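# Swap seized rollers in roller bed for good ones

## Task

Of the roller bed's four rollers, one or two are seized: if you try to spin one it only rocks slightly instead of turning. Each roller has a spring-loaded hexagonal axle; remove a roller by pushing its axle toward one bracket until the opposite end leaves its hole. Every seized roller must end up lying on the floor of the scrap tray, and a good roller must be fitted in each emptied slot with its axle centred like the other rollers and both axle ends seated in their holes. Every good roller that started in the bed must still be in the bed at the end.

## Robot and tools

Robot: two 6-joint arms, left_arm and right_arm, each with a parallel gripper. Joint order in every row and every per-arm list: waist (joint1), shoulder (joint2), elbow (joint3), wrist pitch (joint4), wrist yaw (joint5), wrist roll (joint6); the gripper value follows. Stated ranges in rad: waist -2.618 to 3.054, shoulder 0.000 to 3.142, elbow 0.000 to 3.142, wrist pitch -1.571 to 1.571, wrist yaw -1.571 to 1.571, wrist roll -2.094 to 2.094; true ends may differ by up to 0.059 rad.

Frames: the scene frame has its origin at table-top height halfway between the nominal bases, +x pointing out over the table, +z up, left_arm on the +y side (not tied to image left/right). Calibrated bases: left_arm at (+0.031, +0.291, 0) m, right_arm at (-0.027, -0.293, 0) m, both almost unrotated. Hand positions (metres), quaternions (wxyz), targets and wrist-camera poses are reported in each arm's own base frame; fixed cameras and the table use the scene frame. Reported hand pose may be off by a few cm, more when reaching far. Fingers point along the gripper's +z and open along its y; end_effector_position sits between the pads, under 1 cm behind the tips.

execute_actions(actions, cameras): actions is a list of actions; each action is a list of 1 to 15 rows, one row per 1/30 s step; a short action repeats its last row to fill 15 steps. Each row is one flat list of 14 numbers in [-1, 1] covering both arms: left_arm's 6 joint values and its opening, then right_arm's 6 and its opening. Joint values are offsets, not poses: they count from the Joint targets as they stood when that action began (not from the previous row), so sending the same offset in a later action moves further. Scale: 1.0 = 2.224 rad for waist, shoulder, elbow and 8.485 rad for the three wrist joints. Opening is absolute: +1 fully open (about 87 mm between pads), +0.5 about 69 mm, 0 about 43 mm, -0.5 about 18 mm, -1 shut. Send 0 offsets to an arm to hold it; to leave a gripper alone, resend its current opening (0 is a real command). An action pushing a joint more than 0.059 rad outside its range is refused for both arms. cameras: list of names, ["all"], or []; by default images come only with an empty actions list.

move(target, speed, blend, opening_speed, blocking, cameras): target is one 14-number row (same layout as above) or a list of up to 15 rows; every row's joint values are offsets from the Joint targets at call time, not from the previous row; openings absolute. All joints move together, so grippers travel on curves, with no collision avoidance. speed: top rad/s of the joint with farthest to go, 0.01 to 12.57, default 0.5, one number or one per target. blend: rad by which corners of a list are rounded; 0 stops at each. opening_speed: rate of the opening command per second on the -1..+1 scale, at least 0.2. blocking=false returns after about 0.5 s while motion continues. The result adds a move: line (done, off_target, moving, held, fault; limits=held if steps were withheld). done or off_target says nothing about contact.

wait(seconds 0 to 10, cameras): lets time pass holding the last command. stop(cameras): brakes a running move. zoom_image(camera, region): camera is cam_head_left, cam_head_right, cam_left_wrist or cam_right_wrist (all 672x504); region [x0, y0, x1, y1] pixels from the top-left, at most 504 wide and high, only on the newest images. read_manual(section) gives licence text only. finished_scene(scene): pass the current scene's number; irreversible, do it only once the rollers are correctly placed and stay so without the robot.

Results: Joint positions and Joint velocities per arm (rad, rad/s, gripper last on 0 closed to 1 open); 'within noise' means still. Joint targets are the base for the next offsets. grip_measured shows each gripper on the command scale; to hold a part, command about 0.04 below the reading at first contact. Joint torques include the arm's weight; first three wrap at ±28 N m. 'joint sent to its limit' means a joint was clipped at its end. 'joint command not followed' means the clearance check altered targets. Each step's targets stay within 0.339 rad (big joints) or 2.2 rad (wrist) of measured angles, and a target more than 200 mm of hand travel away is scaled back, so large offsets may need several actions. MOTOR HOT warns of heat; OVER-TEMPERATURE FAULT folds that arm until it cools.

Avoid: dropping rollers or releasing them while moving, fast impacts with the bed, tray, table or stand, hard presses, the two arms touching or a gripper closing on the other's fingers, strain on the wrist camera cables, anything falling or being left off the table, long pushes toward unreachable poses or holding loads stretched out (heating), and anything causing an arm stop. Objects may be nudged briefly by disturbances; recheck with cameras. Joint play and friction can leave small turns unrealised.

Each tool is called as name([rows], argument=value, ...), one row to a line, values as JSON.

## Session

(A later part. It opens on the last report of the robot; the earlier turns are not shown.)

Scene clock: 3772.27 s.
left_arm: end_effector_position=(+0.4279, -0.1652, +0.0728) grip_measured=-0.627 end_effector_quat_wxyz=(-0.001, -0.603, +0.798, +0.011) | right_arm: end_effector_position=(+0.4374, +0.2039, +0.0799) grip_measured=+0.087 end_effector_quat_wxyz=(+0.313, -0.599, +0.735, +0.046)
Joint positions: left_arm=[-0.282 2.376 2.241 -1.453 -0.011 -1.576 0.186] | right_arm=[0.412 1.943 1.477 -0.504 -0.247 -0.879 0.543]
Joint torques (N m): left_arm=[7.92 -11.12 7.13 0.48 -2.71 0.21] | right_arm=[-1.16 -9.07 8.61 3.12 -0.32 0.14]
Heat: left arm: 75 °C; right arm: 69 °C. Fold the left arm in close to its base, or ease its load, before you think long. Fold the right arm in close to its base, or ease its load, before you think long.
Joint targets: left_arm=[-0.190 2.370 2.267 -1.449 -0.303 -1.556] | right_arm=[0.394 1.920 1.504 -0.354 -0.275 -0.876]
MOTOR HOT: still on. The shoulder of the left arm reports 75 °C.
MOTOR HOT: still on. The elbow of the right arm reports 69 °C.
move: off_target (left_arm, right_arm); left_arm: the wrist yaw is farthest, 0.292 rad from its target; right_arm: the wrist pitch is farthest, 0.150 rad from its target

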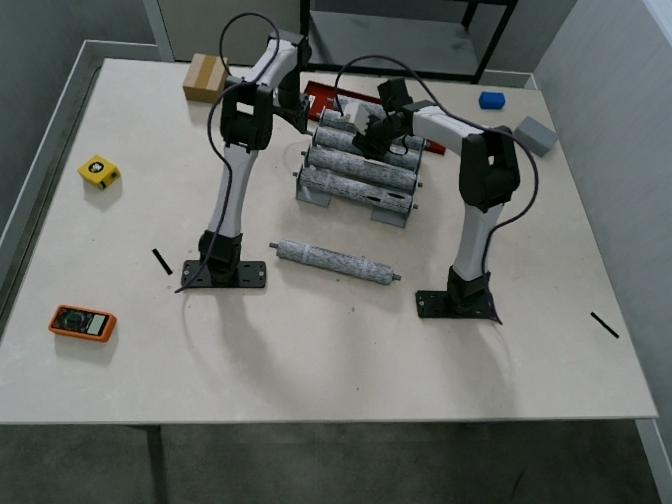

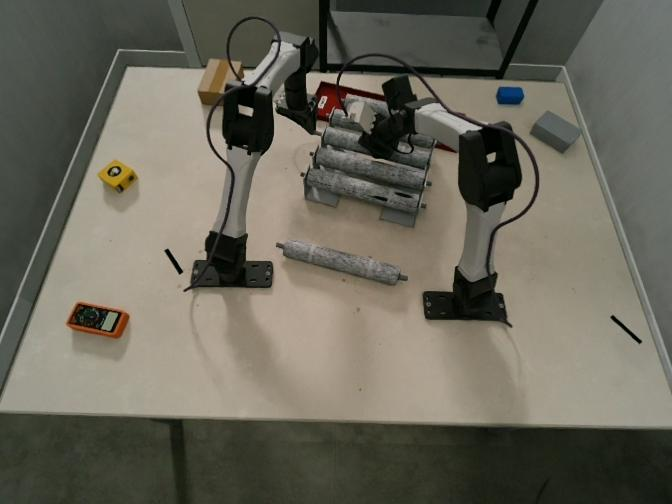

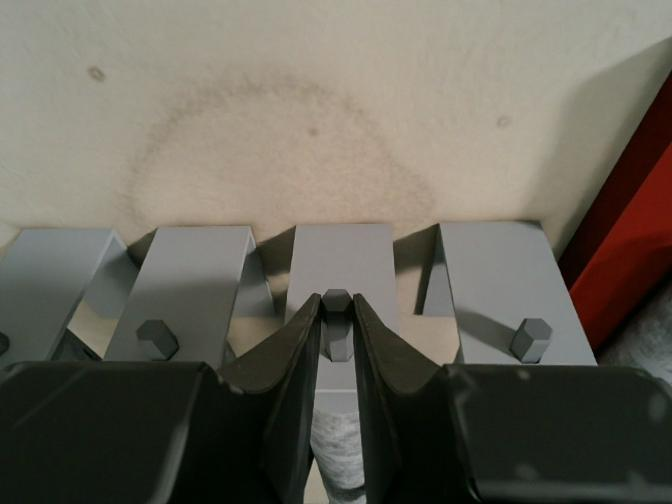

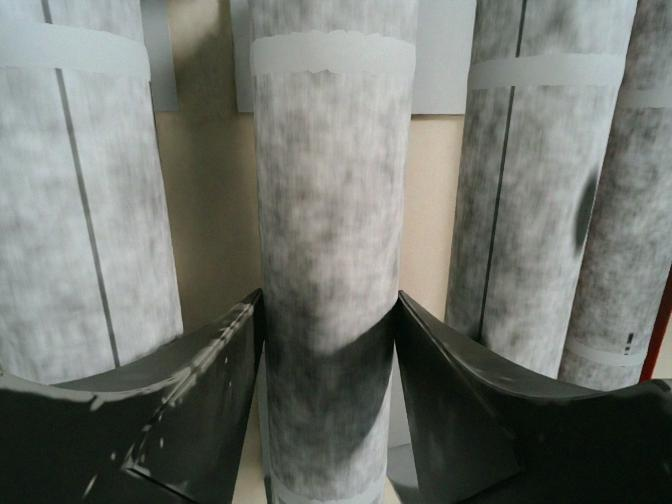

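zoom_image(camera="cam_right_wrist", region=[100, 0, 520, 120])

zoom_image(camera="cam_right_wrist", region=[120, 230, 540, 350])

Scaled by 1.200.

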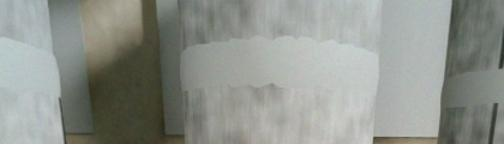

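Scaled by 1.200.

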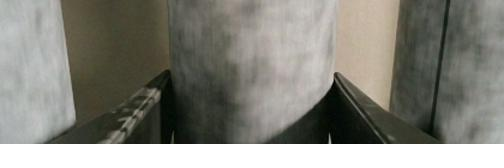

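move([
  [0,0,0,0,0,0,-0.85,-0.0072,0,0,0,-0.0049,-0.0055,-0.25],
  [-0.0243,0,0,0,0.0133,-0.0035,-0.85,-0.0072,0,0,0,-0.0049,-0.0055,-0.25],
], speed=0.1, cameras=["cam_left_wrist","cam_right_wrist","cam_head_right"])

Scene clock: 3859.00 s.
left_arm: end_effector_position=(+0.4267, -0.1697, +0.0727) grip_measured=-0.627 end_effector_quat_wxyz=(+0.000, -0.603, +0.797, +0.011) | right_arm: end_effector_position=(+0.4380, +0.2038, +0.0806) grip_measured=+0.087 end_effector_quat_wxyz=(+0.318, -0.600, +0.732, +0.060)
Joint positions: left_arm=[-0.293 2.376 2.241 -1.453 -0.013 -1.588 0.186] | right_arm=[0.398 1.943 1.477 -0.502 -0.284 -0.887 0.543]
Joint torques (N m): left_arm=[3.92 -11.12 7.12 0.48 -1.68 0.01] | right_arm=[-1.22 -9.02 8.59 3.09 -0.36 -0.25]
Heat: left arm: 75 °C; right arm: 60 °C. Fold the left arm in close to its base, or ease its load, before you think long.
Joint targets: left_arm=[-0.244 2.370 2.267 -1.449 -0.190 -1.586] | right_arm=[0.378 1.920 1.504 -0.354 -0.316 -0.922]
MOTOR HOT: still on. The shoulder of the left arm reports 75 °C.
MOTOR HOT: cleared for the motors of the right arm.
move: off_target (left_arm, right_arm); left_arm: the wrist yaw is farthest, 0.177 rad from its target; right_arm: the wrist pitch is farthest, 0.148 rad from its target
Images, in order (width x height): cam_head_right 672x504, cam_left_wrist 672x504, cam_right_wrist 672x504.

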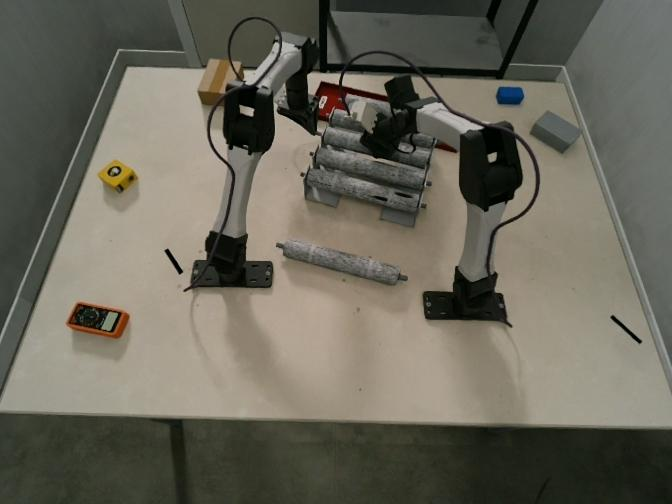

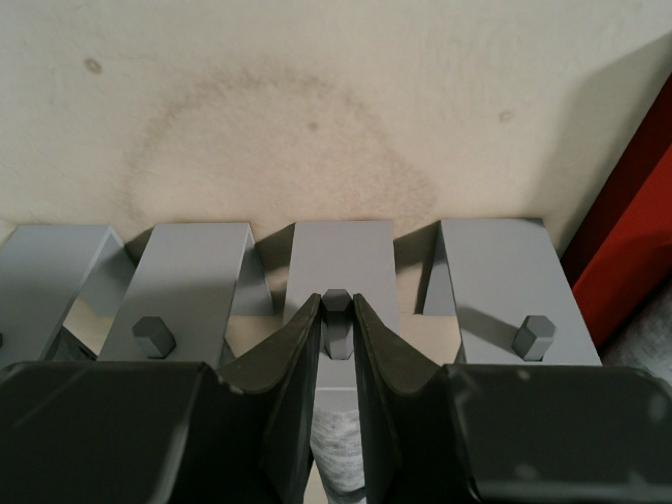

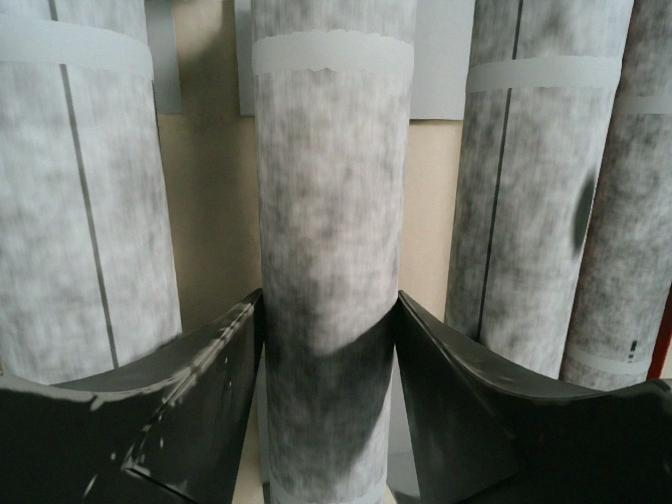

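move(target=[-0.0139,0,0,0,0.0083,-0.0017,-0.85,0,0,0,0,0,0,-0.25], speed=0.08, cameras=["cam_left_wrist"])

Scene clock: 3870.13 s.
left_arm: end_effector_position=(+0.4261, -0.1710, +0.0727) grip_measured=-0.628 end_effector_quat_wxyz=(+0.000, -0.605, +0.796, +0.012) | right_arm: end_effector_position=(+0.4380, +0.2038, +0.0806) grip_measured=+0.087 end_effector_quat_wxyz=(+0.318, -0.600, +0.732, +0.060)
Joint positions: left_arm=[-0.296 2.376 2.241 -1.455 -0.013 -1.596 0.186] | right_arm=[0.398 1.943 1.477 -0.502 -0.284 -0.887 0.543]
Joint torques (N m): left_arm=[1.5 -11.11 7.13 0.49 -1.05 -0.05] | right_arm=[-1.24 -9.02 8.61 3.1 -0.36 -0.27]
Heat: left arm: 75 °C; right arm: 60 °C. Fold the left arm in close to its base, or ease its load, before you think long.
Joint targets: left_arm=[-0.275 2.370 2.267 -1.449 -0.119 -1.600] | right_arm=[0.378 1.920 1.504 -0.354 -0.316 -0.922]
MOTOR HOT: still on. The shoulder of the left arm reports 75 °C.
move: off_target (left_arm, right_arm); left_arm: the wrist yaw is farthest, 0.107 rad from its target; right_arm: the wrist pitch is farthest, 0.148 rad from its target
Images, in order (width x height): cam_left_wrist 672x504.

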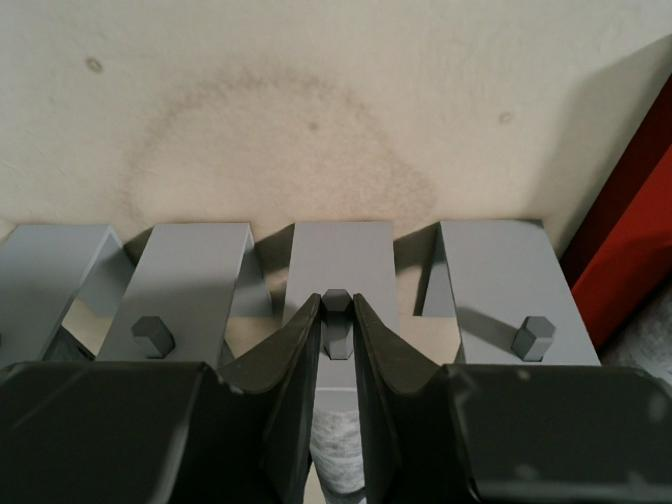

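move(target=[0,0,0,0,0,0,-0.85,0,0.0009,-0.0148,0.0053,0,0,-0.25], speed=0.03)

Scene clock: 3878.43 s.
left_arm: end_effector_position=(+0.4225, -0.1860, +0.0728) grip_measured=-0.627 end_effector_quat_wxyz=(-0.007, -0.602, +0.799, +0.004) | right_arm: end_effector_position=(+0.4394, +0.2030, +0.0780) grip_measured=+0.087 end_effector_quat_wxyz=(+0.322, -0.601, +0.729, +0.060)
Joint positions: left_arm=[-0.322 2.378 2.241 -1.449 0.007 -1.613 0.187] | right_arm=[0.393 1.943 1.462 -0.479 -0.29 -0.895 0.543]
Joint torques (N m): left_arm=[3.88 -11.18 7.15 0.43 -1.21 0.13] | right_arm=[-0.98 -8.9 7.08 3.35 -0.31 -0.16]
Heat: left arm: 76 °C; right arm: 61 °C. Fold the left arm in close to its base, or ease its load, before you think long.
Joint targets: left_arm=[-0.275 2.370 2.267 -1.449 -0.119 -1.600] | right_arm=[0.378 1.922 1.471 -0.309 -0.316 -0.922]
MOTOR HOT: still on. The shoulder of the left arm reports 76 °C.
move: off_target (left_arm, right_arm); left_arm: the wrist yaw is farthest, 0.126 rad from its target; right_arm: the wrist pitch is farthest, 0.170 rad from its target

move(target=[-0.0225,0,0,0,0.01155,-0.00365,-0.85,0,0,0,0,0,0,-0.25], speed=0.08, cameras=["all"])

zoom_image(camera="cam_head_right", region=[400, 110, 470, 180])

zoom_image(camera="cam_head_left", region=[380, 110, 450, 180])

Scene clock: 3887.63 s.
left_arm: end_effector_position=(+0.4216, -0.1889, +0.0729) grip_measured=-0.627 end_effector_quat_wxyz=(-0.008, -0.607, +0.795, +0.004) | right_arm: end_effector_position=(+0.4393, +0.2032, +0.0780) grip_measured=+0.087 end_effector_quat_wxyz=(+0.322, -0.601, +0.729, +0.060)
Joint positions: left_arm=[-0.328 2.378 2.241 -1.45 0.009 -1.631 0.186] | right_arm=[0.393 1.943 1.462 -0.479 -0.291 -0.895 0.543]
Joint torques (N m): left_arm=[-0.09 -11.17 7.15 0.44 -0.34 -0.02] | right_arm=[-1.03 -8.91 7.01 3.36 -0.32 -0.15]
Heat: left arm: 77 °C; right arm: 62 °C. Fold the left arm in close to its base, or ease its load, before you think long.
Joint targets: left_arm=[-0.325 2.370 2.267 -1.449 -0.021 -1.631] | right_arm=[0.378 1.922 1.471 -0.309 -0.316 -0.922]
MOTOR HOT: still on. The shoulder of the left arm reports 77 °C.
move: off_target (right_arm); right_arm: the wrist pitch is farthest, 0.170 rad from its target

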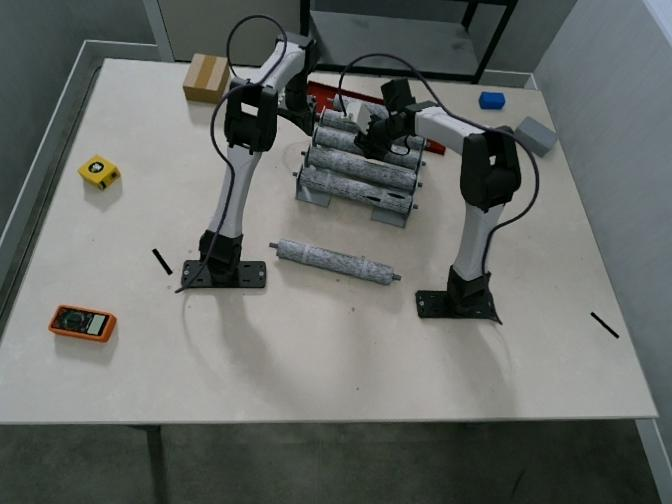

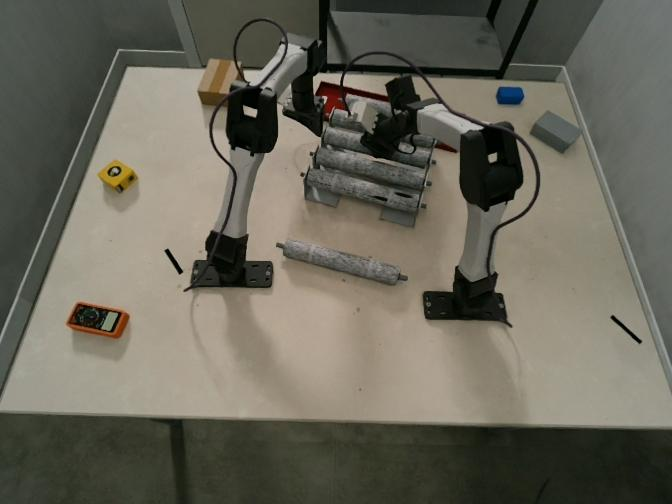

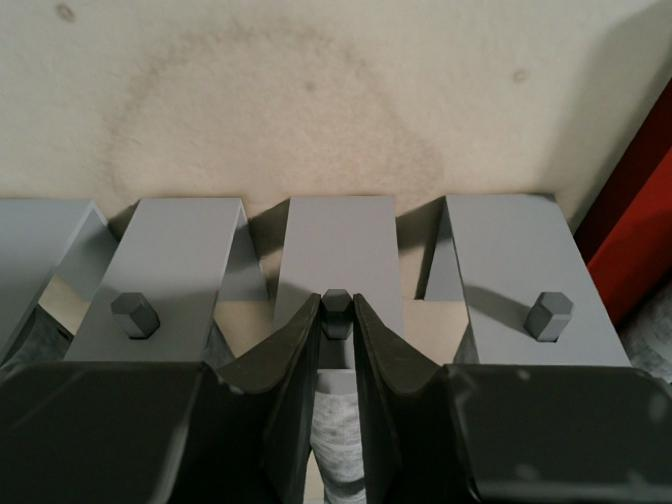

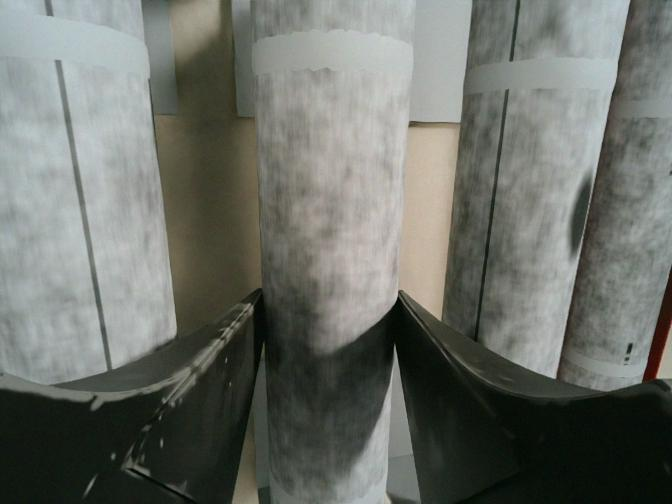

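Scaled by 7.200.

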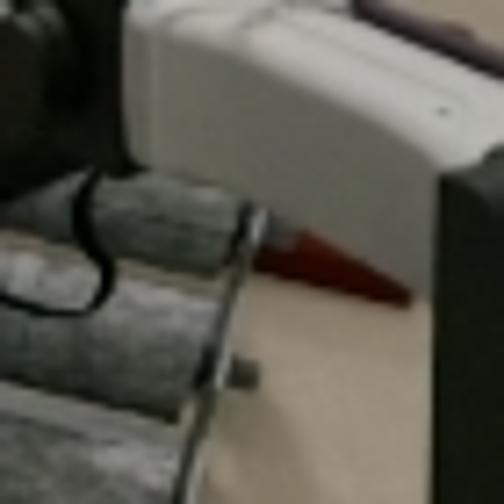

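Scaled by 7.200.

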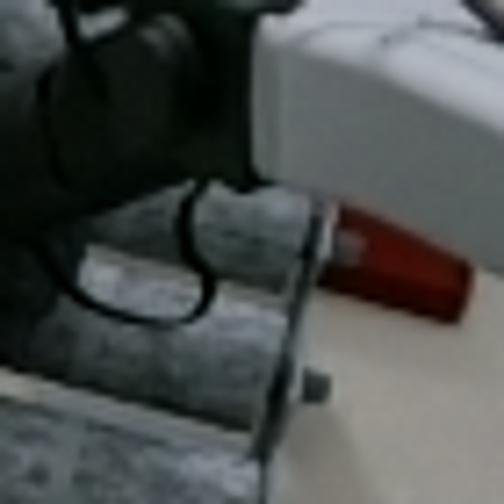

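move([
  [0,0,0,0,0,0,-0.3,0,0,0,0,0,0,-0.25],
  [0,0,0,0,0,0,-0.3,0,0,0,0,0,0,0.25],
  [0,0,0,0,0,0,-0.3,0,-0.0414,0,-0.0106,0,0,0.25],
  [-0.005,-0.0989,-0.0661,0.01037,0.0025,0,-0.3,-0.0193,-0.1043,0,-0.0289,-0.0037,-0.005,0.25],
], speed=0.25, opening_speed=0.6, cameras=["all"])

Scene clock: 3930.53 s.
left_arm: end_effector_position=(+0.4170, -0.1866, +0.1250) grip_measured=-0.300 end_effector_quat_wxyz=(+0.036, -0.602, +0.796, -0.050) | right_arm: end_effector_position=(+0.4356, +0.1760, +0.1645) grip_measured=+0.250 end_effector_quat_wxyz=(+0.390, -0.598, +0.699, +0.029)
Joint positions: left_arm=[-0.331 2.192 2.129 -1.384 -0.004 -1.627 0.35] | right_arm=[0.337 1.735 1.457 -0.541 -0.316 -0.953 0.625]
Joint torques (N m): left_arm=[-0.57 -12.82 4.03 1.02 -0.04 -0.01] | right_arm=[-0.62 -9.57 7.92 1.52 -0.37 -0.09]
Heat: left arm: 78 °C; right arm: 64 °C. Fold the left arm in close to its base, or ease its load, before you think long.
Joint targets: left_arm=[-0.336 2.150 2.120 -1.361 0.000 -1.631] | right_arm=[0.335 1.690 1.471 -0.554 -0.348 -0.965]
MOTOR HOT: still on. The shoulder of the left arm reports 78 °C.
move: off_target (left_arm, right_arm); target 2's new numbers were sent with right_arm's wrist pitch 0.170 rad from that target; left_arm: the shoulder is farthest, 0.042 rad from its target; right_arm: the shoulder is farthest, 0.045 rad from its target

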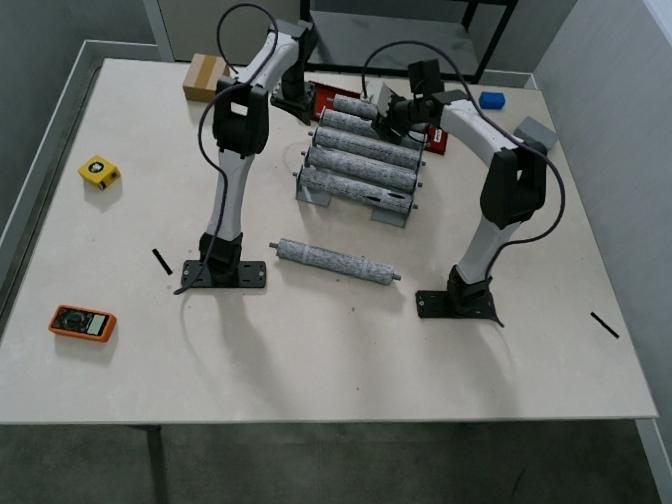

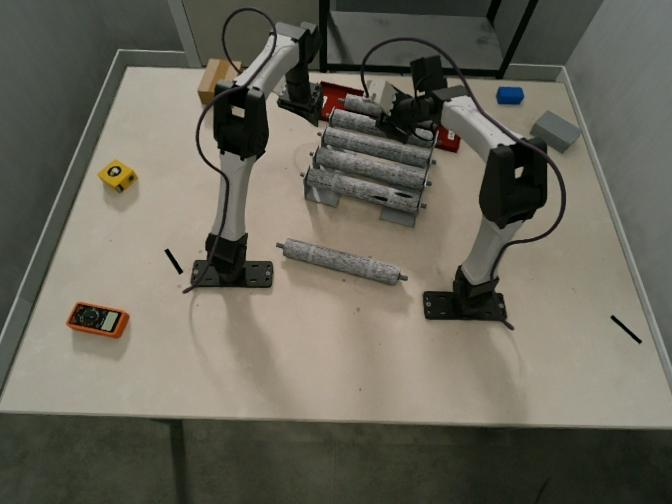

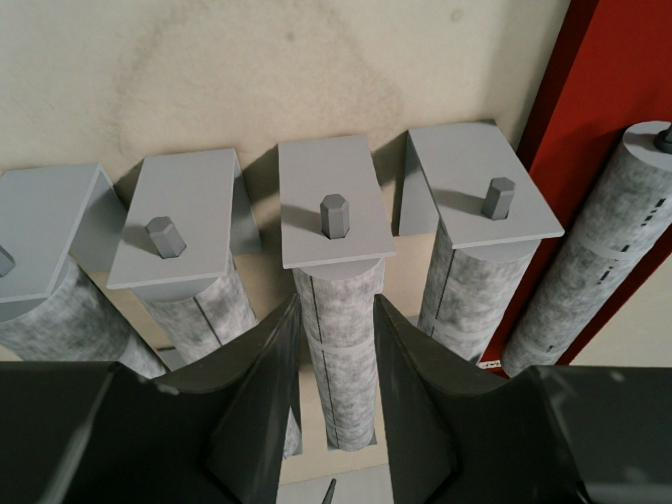

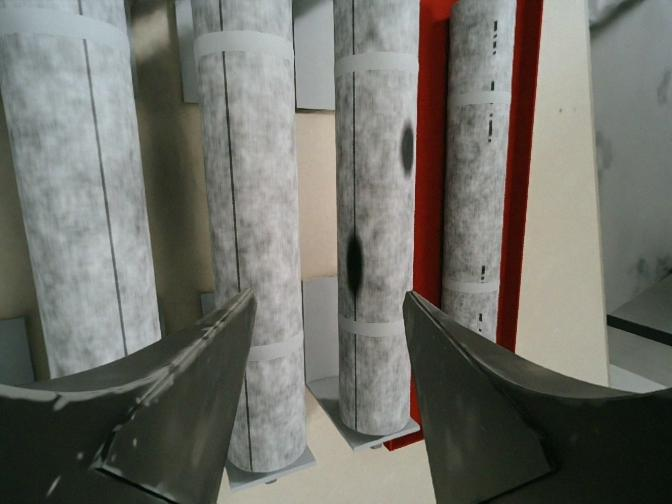

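move([
  [0.0387,-0.2923,-0.009,0.0072,0,0.0272,-0.3,0,0,0,0,0,0,-1],
  [0.1511,-0.5621,-0.234,0.073,0,0.12,-0.3,0.0045,0.0495,-0.0139,-0.0019,0.0021,0.0024,-1],
], speed=0.5, opening_speed=1.0, blend=0.05, cameras=["all"])

zoom_image(camera="cam_head_left", region=[285, 90, 455, 235])

zoom_image(camera="cam_head_right", region=[285, 90, 455, 235])

Scene clock: 3998.13 s.
left_arm: end_effector_position=(+0.2471, -0.0230, +0.4725) grip_measured=-0.300 end_effector_quat_wxyz=(+0.648, -0.229, +0.696, -0.207) | right_arm: end_effector_position=(+0.4306, +0.1743, +0.1297) grip_measured=-0.975 end_effector_quat_wxyz=(+0.350, -0.602, +0.716, +0.045)
Joint positions: left_arm=[-0.001 0.893 1.606 -0.787 -0.01 -0.628 0.35] | right_arm=[0.337 1.793 1.442 -0.559 -0.316 -0.953 0.012]
Joint torques (N m): left_arm=[0.51 0.36 3.19 2.94 0.01 0.17] | right_arm=[0.09 -5.82 6.26 1.41 -0.2 0.13]
Heat: left arm: 80 °C; right arm: 56 °C. Fold the left arm in close to its base, or ease its load, before you think long.
Joint targets: left_arm=[0.000 0.900 1.599 -0.741 0.000 -0.613] | right_arm=[0.345 1.800 1.440 -0.570 -0.330 -0.944]
MOTOR HOT: still on. The shoulder of the left arm reports 80 °C.
move: off_target (left_arm); blend cut to 0 rad at target 1; left_arm: the wrist pitch is farthest, 0.046 rad from its target

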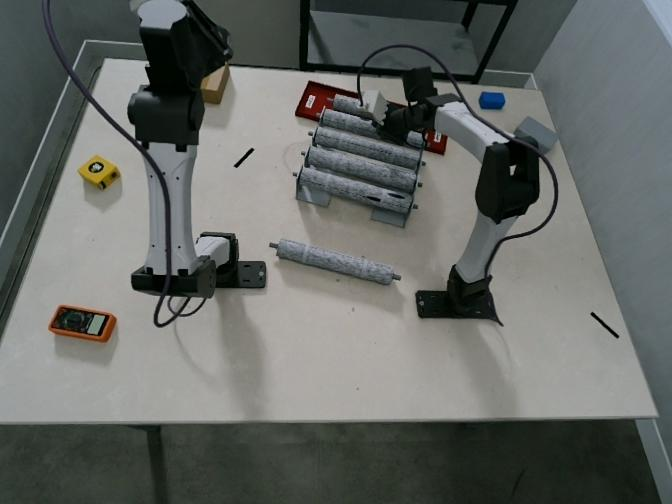

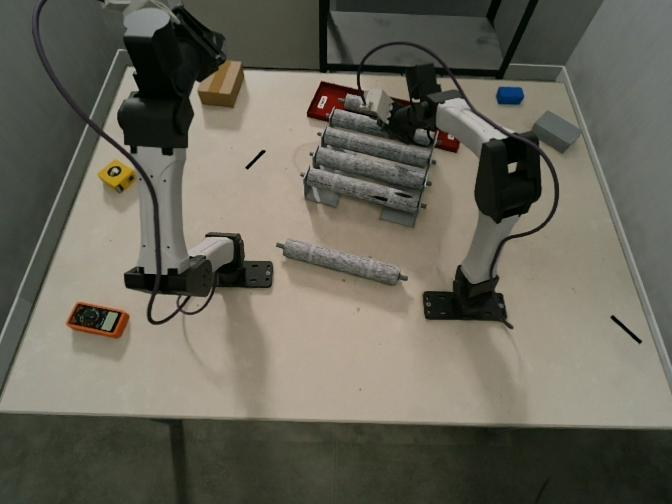

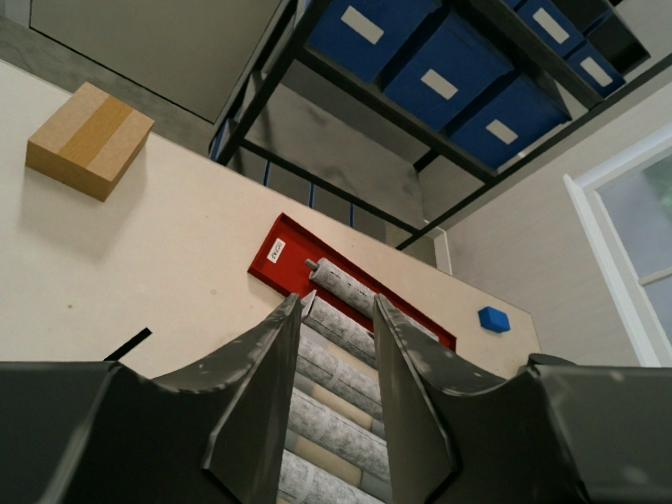

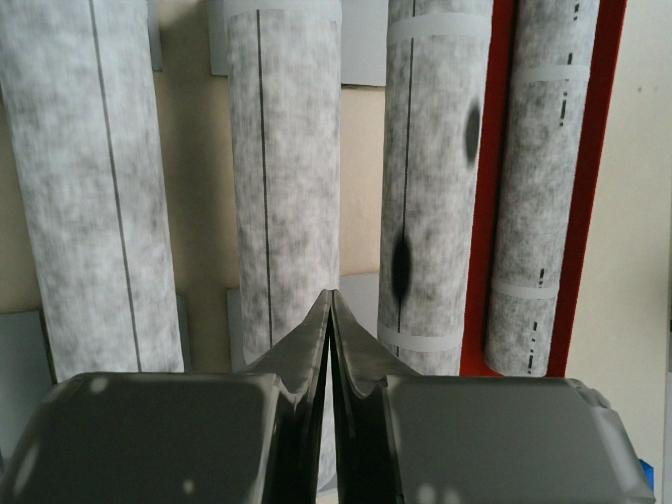

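Scaled by 2.965.

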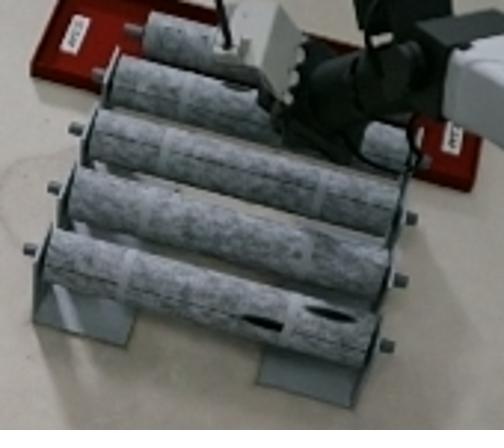

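Scaled by 2.965.

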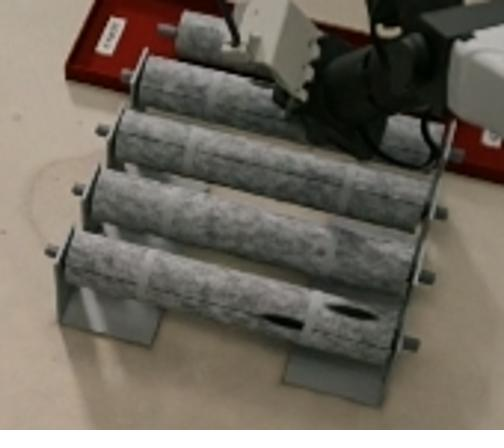

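move(target=[0,0,0,0,0,0,-0.3,0.0049,0.0094,-0.0200,0.0041,0,0.00165,-1], speed=0.15)

Scene clock: 4015.20 s.
left_arm: end_effector_position=(+0.2471, -0.0230, +0.4725) grip_measured=-0.300 end_effector_quat_wxyz=(+0.648, -0.229, +0.696, -0.207) | right_arm: end_effector_position=(+0.4203, +0.1752, +0.1083) grip_measured=-0.975 end_effector_quat_wxyz=(+0.326, -0.607, +0.723, +0.055)
Joint positions: left_arm=[-0.001 0.893 1.606 -0.787 -0.01 -0.627 0.35] | right_arm=[0.346 1.81 1.405 -0.559 -0.316 -0.951 0.012]
Joint torques (N m): left_arm=[0.51 0.35 3.22 2.93 0.01 0.18] | right_arm=[0.39 -5.61 5.64 1.68 -0.22 0.26]
Heat: left arm: 69 °C; right arm: 56 °C. Fold the left arm in close to its base, or ease its load, before you think long.
Joint targets: left_arm=[0.000 0.900 1.599 -0.741 0.000 -0.613] | right_arm=[0.356 1.821 1.396 -0.535 -0.330 -0.930]
MOTOR HOT: still on. The shoulder of the left arm reports 69 °C.
move: off_target (left_arm); left_arm: the wrist pitch is farthest, 0.046 rad from its target

move([
  [0,0,0,0,0,0,-0.3,0,0.0029,-0.0112,0.0053,0,0,-1],
  [0,0,0,0,0,0,-0.3,-0.0081,0.0029,0.0144,0.0006,-0.0018,-0.0029,-1],
], speed=0.08, cameras=["cam_right_wrist"])

Scene clock: 4036.37 s.
left_arm: end_effector_position=(+0.2471, -0.0230, +0.4725) grip_measured=-0.300 end_effector_quat_wxyz=(+0.648, -0.229, +0.696, -0.207) | right_arm: end_effector_position=(+0.4220, +0.1763, +0.1080) grip_measured=-0.975 end_effector_quat_wxyz=(+0.333, -0.602, +0.723, +0.059)
Joint positions: left_arm=[-0.001 0.893 1.606 -0.787 -0.01 -0.627 0.35] | right_arm=[0.343 1.81 1.397 -0.539 -0.325 -0.941 0.012]
Joint torques (N m): left_arm=[0.51 0.36 3.19 2.93 0.01 0.18] | right_arm=[-0.69 -5.09 9.13 1.57 -0.28 -0.06]
Heat: left arm: 62 °C; right arm: 54 °C.
Joint targets: left_arm=[0.000 0.900 1.599 -0.741 0.000 -0.613] | right_arm=[0.338 1.827 1.428 -0.530 -0.345 -0.955]
MOTOR HOT: cleared for the motors of the left arm.
move: off_target (left_arm); left_arm: the wrist pitch is farthest, 0.046 rad from its target
Images, in order (width x height): cam_right_wrist 672x504.

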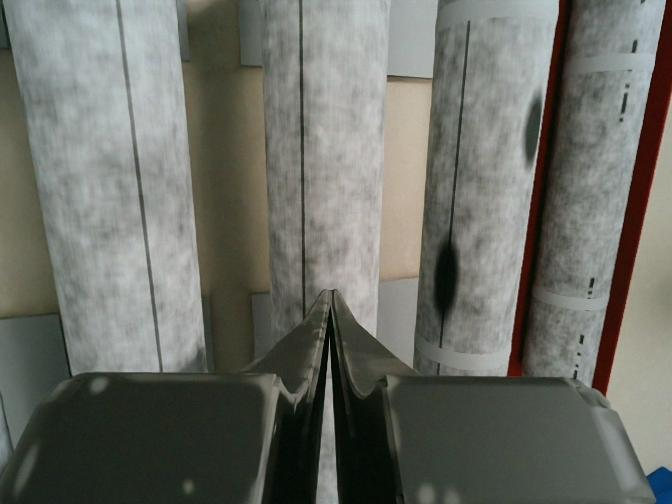

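move(target=[0,0,0,0,0,0,-0.3,0,0.0081,0,0,0,0,-1], speed=0.05)

Scene clock: 4046.13 s.
left_arm: end_effector_position=(+0.2471, -0.0230, +0.4728) grip_measured=-0.300 end_effector_quat_wxyz=(+0.649, -0.229, +0.696, -0.207) | right_arm: end_effector_position=(+0.4234, +0.1771, +0.1083) grip_measured=-0.975 end_effector_quat_wxyz=(+0.333, -0.602, +0.723, +0.059)
Joint positions: left_arm=[-0.001 0.893 1.606 -0.786 -0.01 -0.627 0.35] | right_arm=[0.343 1.815 1.404 -0.539 -0.327 -0.941 0.012]
Joint torques (N m): left_arm=[0.53 0.35 3.19 2.94 0.02 0.19] | right_arm=[-0.75 -4.11 8.58 1.58 -0.27 -0.03]
Heat: left arm: 60 °C; right arm: 56 °C.
Joint targets: left_arm=[0.000 0.900 1.599 -0.741 0.000 -0.613] | right_arm=[0.338 1.845 1.428 -0.530 -0.345 -0.955]
move: off_target (left_arm); left_arm: the wrist pitch is farthest, 0.045 rad from its target

move([
  [0,0,0,0,0,0,-0.3,-0.0027,0,0.0099,-0.003,0,0,-1],
  [0,0,0,0,0,0,-0.3,-0.0166,0.0301,0.0459,-0.0075,-0.0024,-0.0032,-1],
], speed=0.08, cameras=["cam_right_wrist"])

Scene clock: 4058.60 s.
left_arm: end_effector_position=(+0.2471, -0.0230, +0.4728) grip_measured=-0.300 end_effector_quat_wxyz=(+0.649, -0.229, +0.696, -0.207) | right_arm: end_effector_position=(+0.4473, +0.1644, +0.0988) grip_measured=-0.975 end_effector_quat_wxyz=(+0.325, -0.600, +0.729, +0.053)
Joint positions: left_arm=[-0.001 0.893 1.606 -0.786 -0.01 -0.627 0.35] | right_arm=[0.301 1.902 1.489 -0.562 -0.33 -0.973 0.012]
Joint torques (N m): left_arm=[0.49 0.36 3.19 2.93 0.02 0.19] | right_arm=[-0.47 -6.22 10 1.07 -0.42 -0.07]
Heat: left arm: 58 °C; right arm: 57 °C.
Joint targets: left_arm=[0.000 0.900 1.599 -0.741 0.000 -0.613] | right_arm=[0.301 1.912 1.530 -0.594 -0.365 -0.982]
move: off_target (left_arm, right_arm); left_arm: the wrist pitch is farthest, 0.045 rad from its target; right_arm: the elbow is farthest, 0.041 rad from its target
Images, in order (width x height): cam_right_wrist 672x504.

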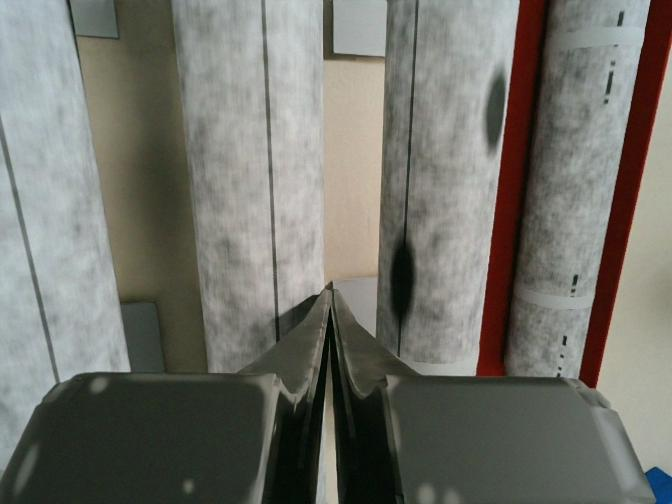

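move([
  [0,0,0,0,0,0,-0.3,0,-0.045,0.02,0,0,0,-1],
  [0,0,0,0,0,0,-0.3,0,-0.18,0.08,0,0,0,-1],
], speed=0.4, blend=0.03, cameras=["all"])

zoom_image(camera="cam_head_left", region=[285, 90, 455, 235])

zoom_image(camera="cam_head_right", region=[295, 90, 465, 235])

Scene clock: 4072.30 s.
left_arm: end_effector_position=(+0.2471, -0.0230, +0.4728) grip_measured=-0.300 end_effector_quat_wxyz=(+0.649, -0.229, +0.696, -0.207) | right_arm: end_effector_position=(+0.4321, +0.1614, +0.3416) grip_measured=-0.975 end_effector_quat_wxyz=(+0.543, -0.568, +0.617, -0.038)
Joint positions: left_arm=[-0.001 0.893 1.606 -0.786 -0.01 -0.627 0.35] | right_arm=[0.301 1.534 1.675 -0.588 -0.339 -0.973 0.012]
Joint torques (N m): left_arm=[0.5 0.35 3.18 2.93 0.01 0.18] | right_arm=[-0.47 -6.12 9.35 1.95 -0.26 -0.06]
Heat: left arm: 56 °C; right arm: 56 °C.
Joint targets: left_arm=[0.000 0.900 1.599 -0.741 0.000 -0.613] | right_arm=[0.301 1.512 1.708 -0.594 -0.365 -0.982]
move: off_target (left_arm); left_arm: the wrist pitch is farthest, 0.045 rad from its target

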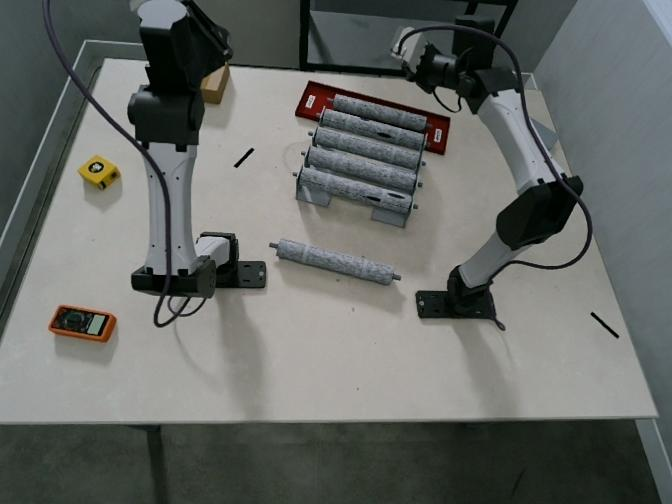

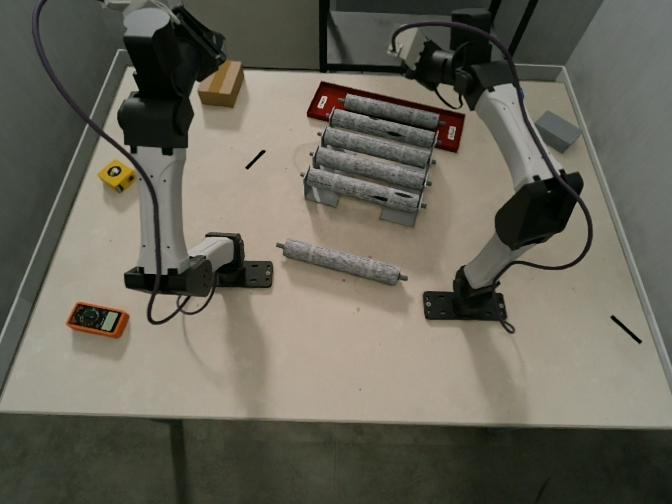

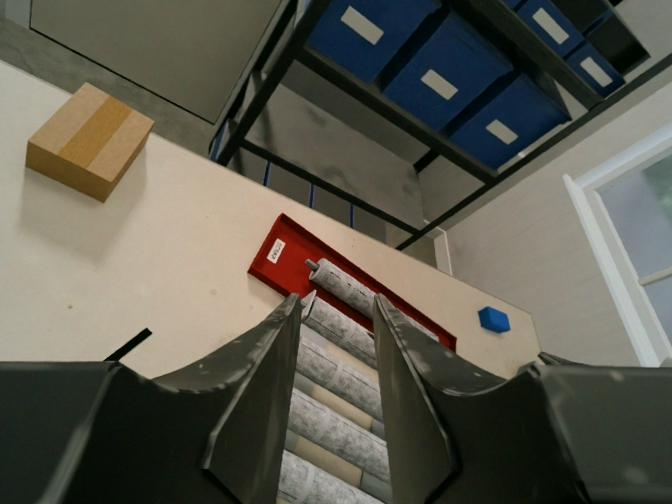

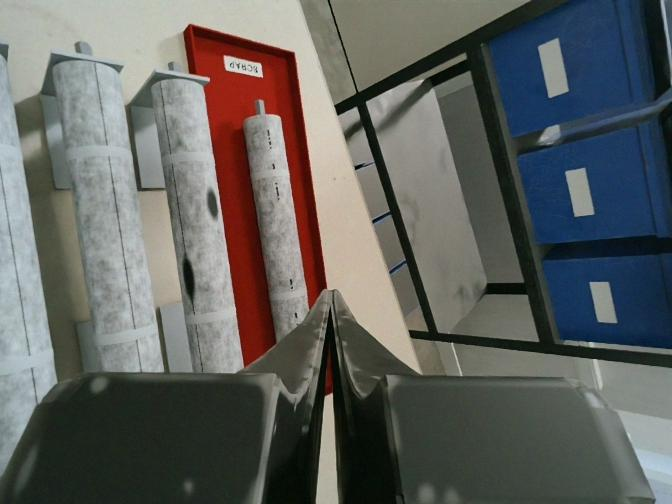

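Scaled by 2.965.

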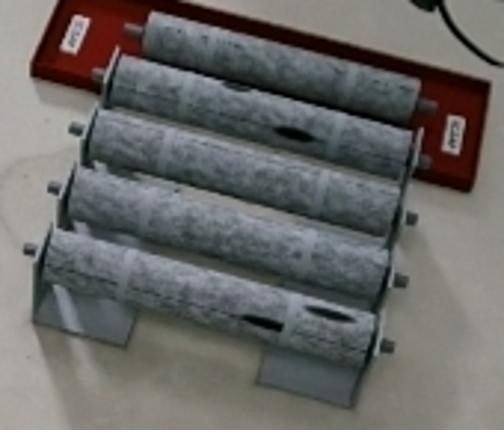

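Scaled by 2.965.

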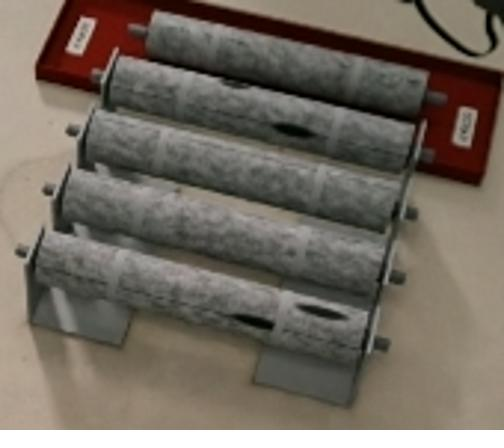

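finished_scene(scene=2)

The scene is finished: the task was done.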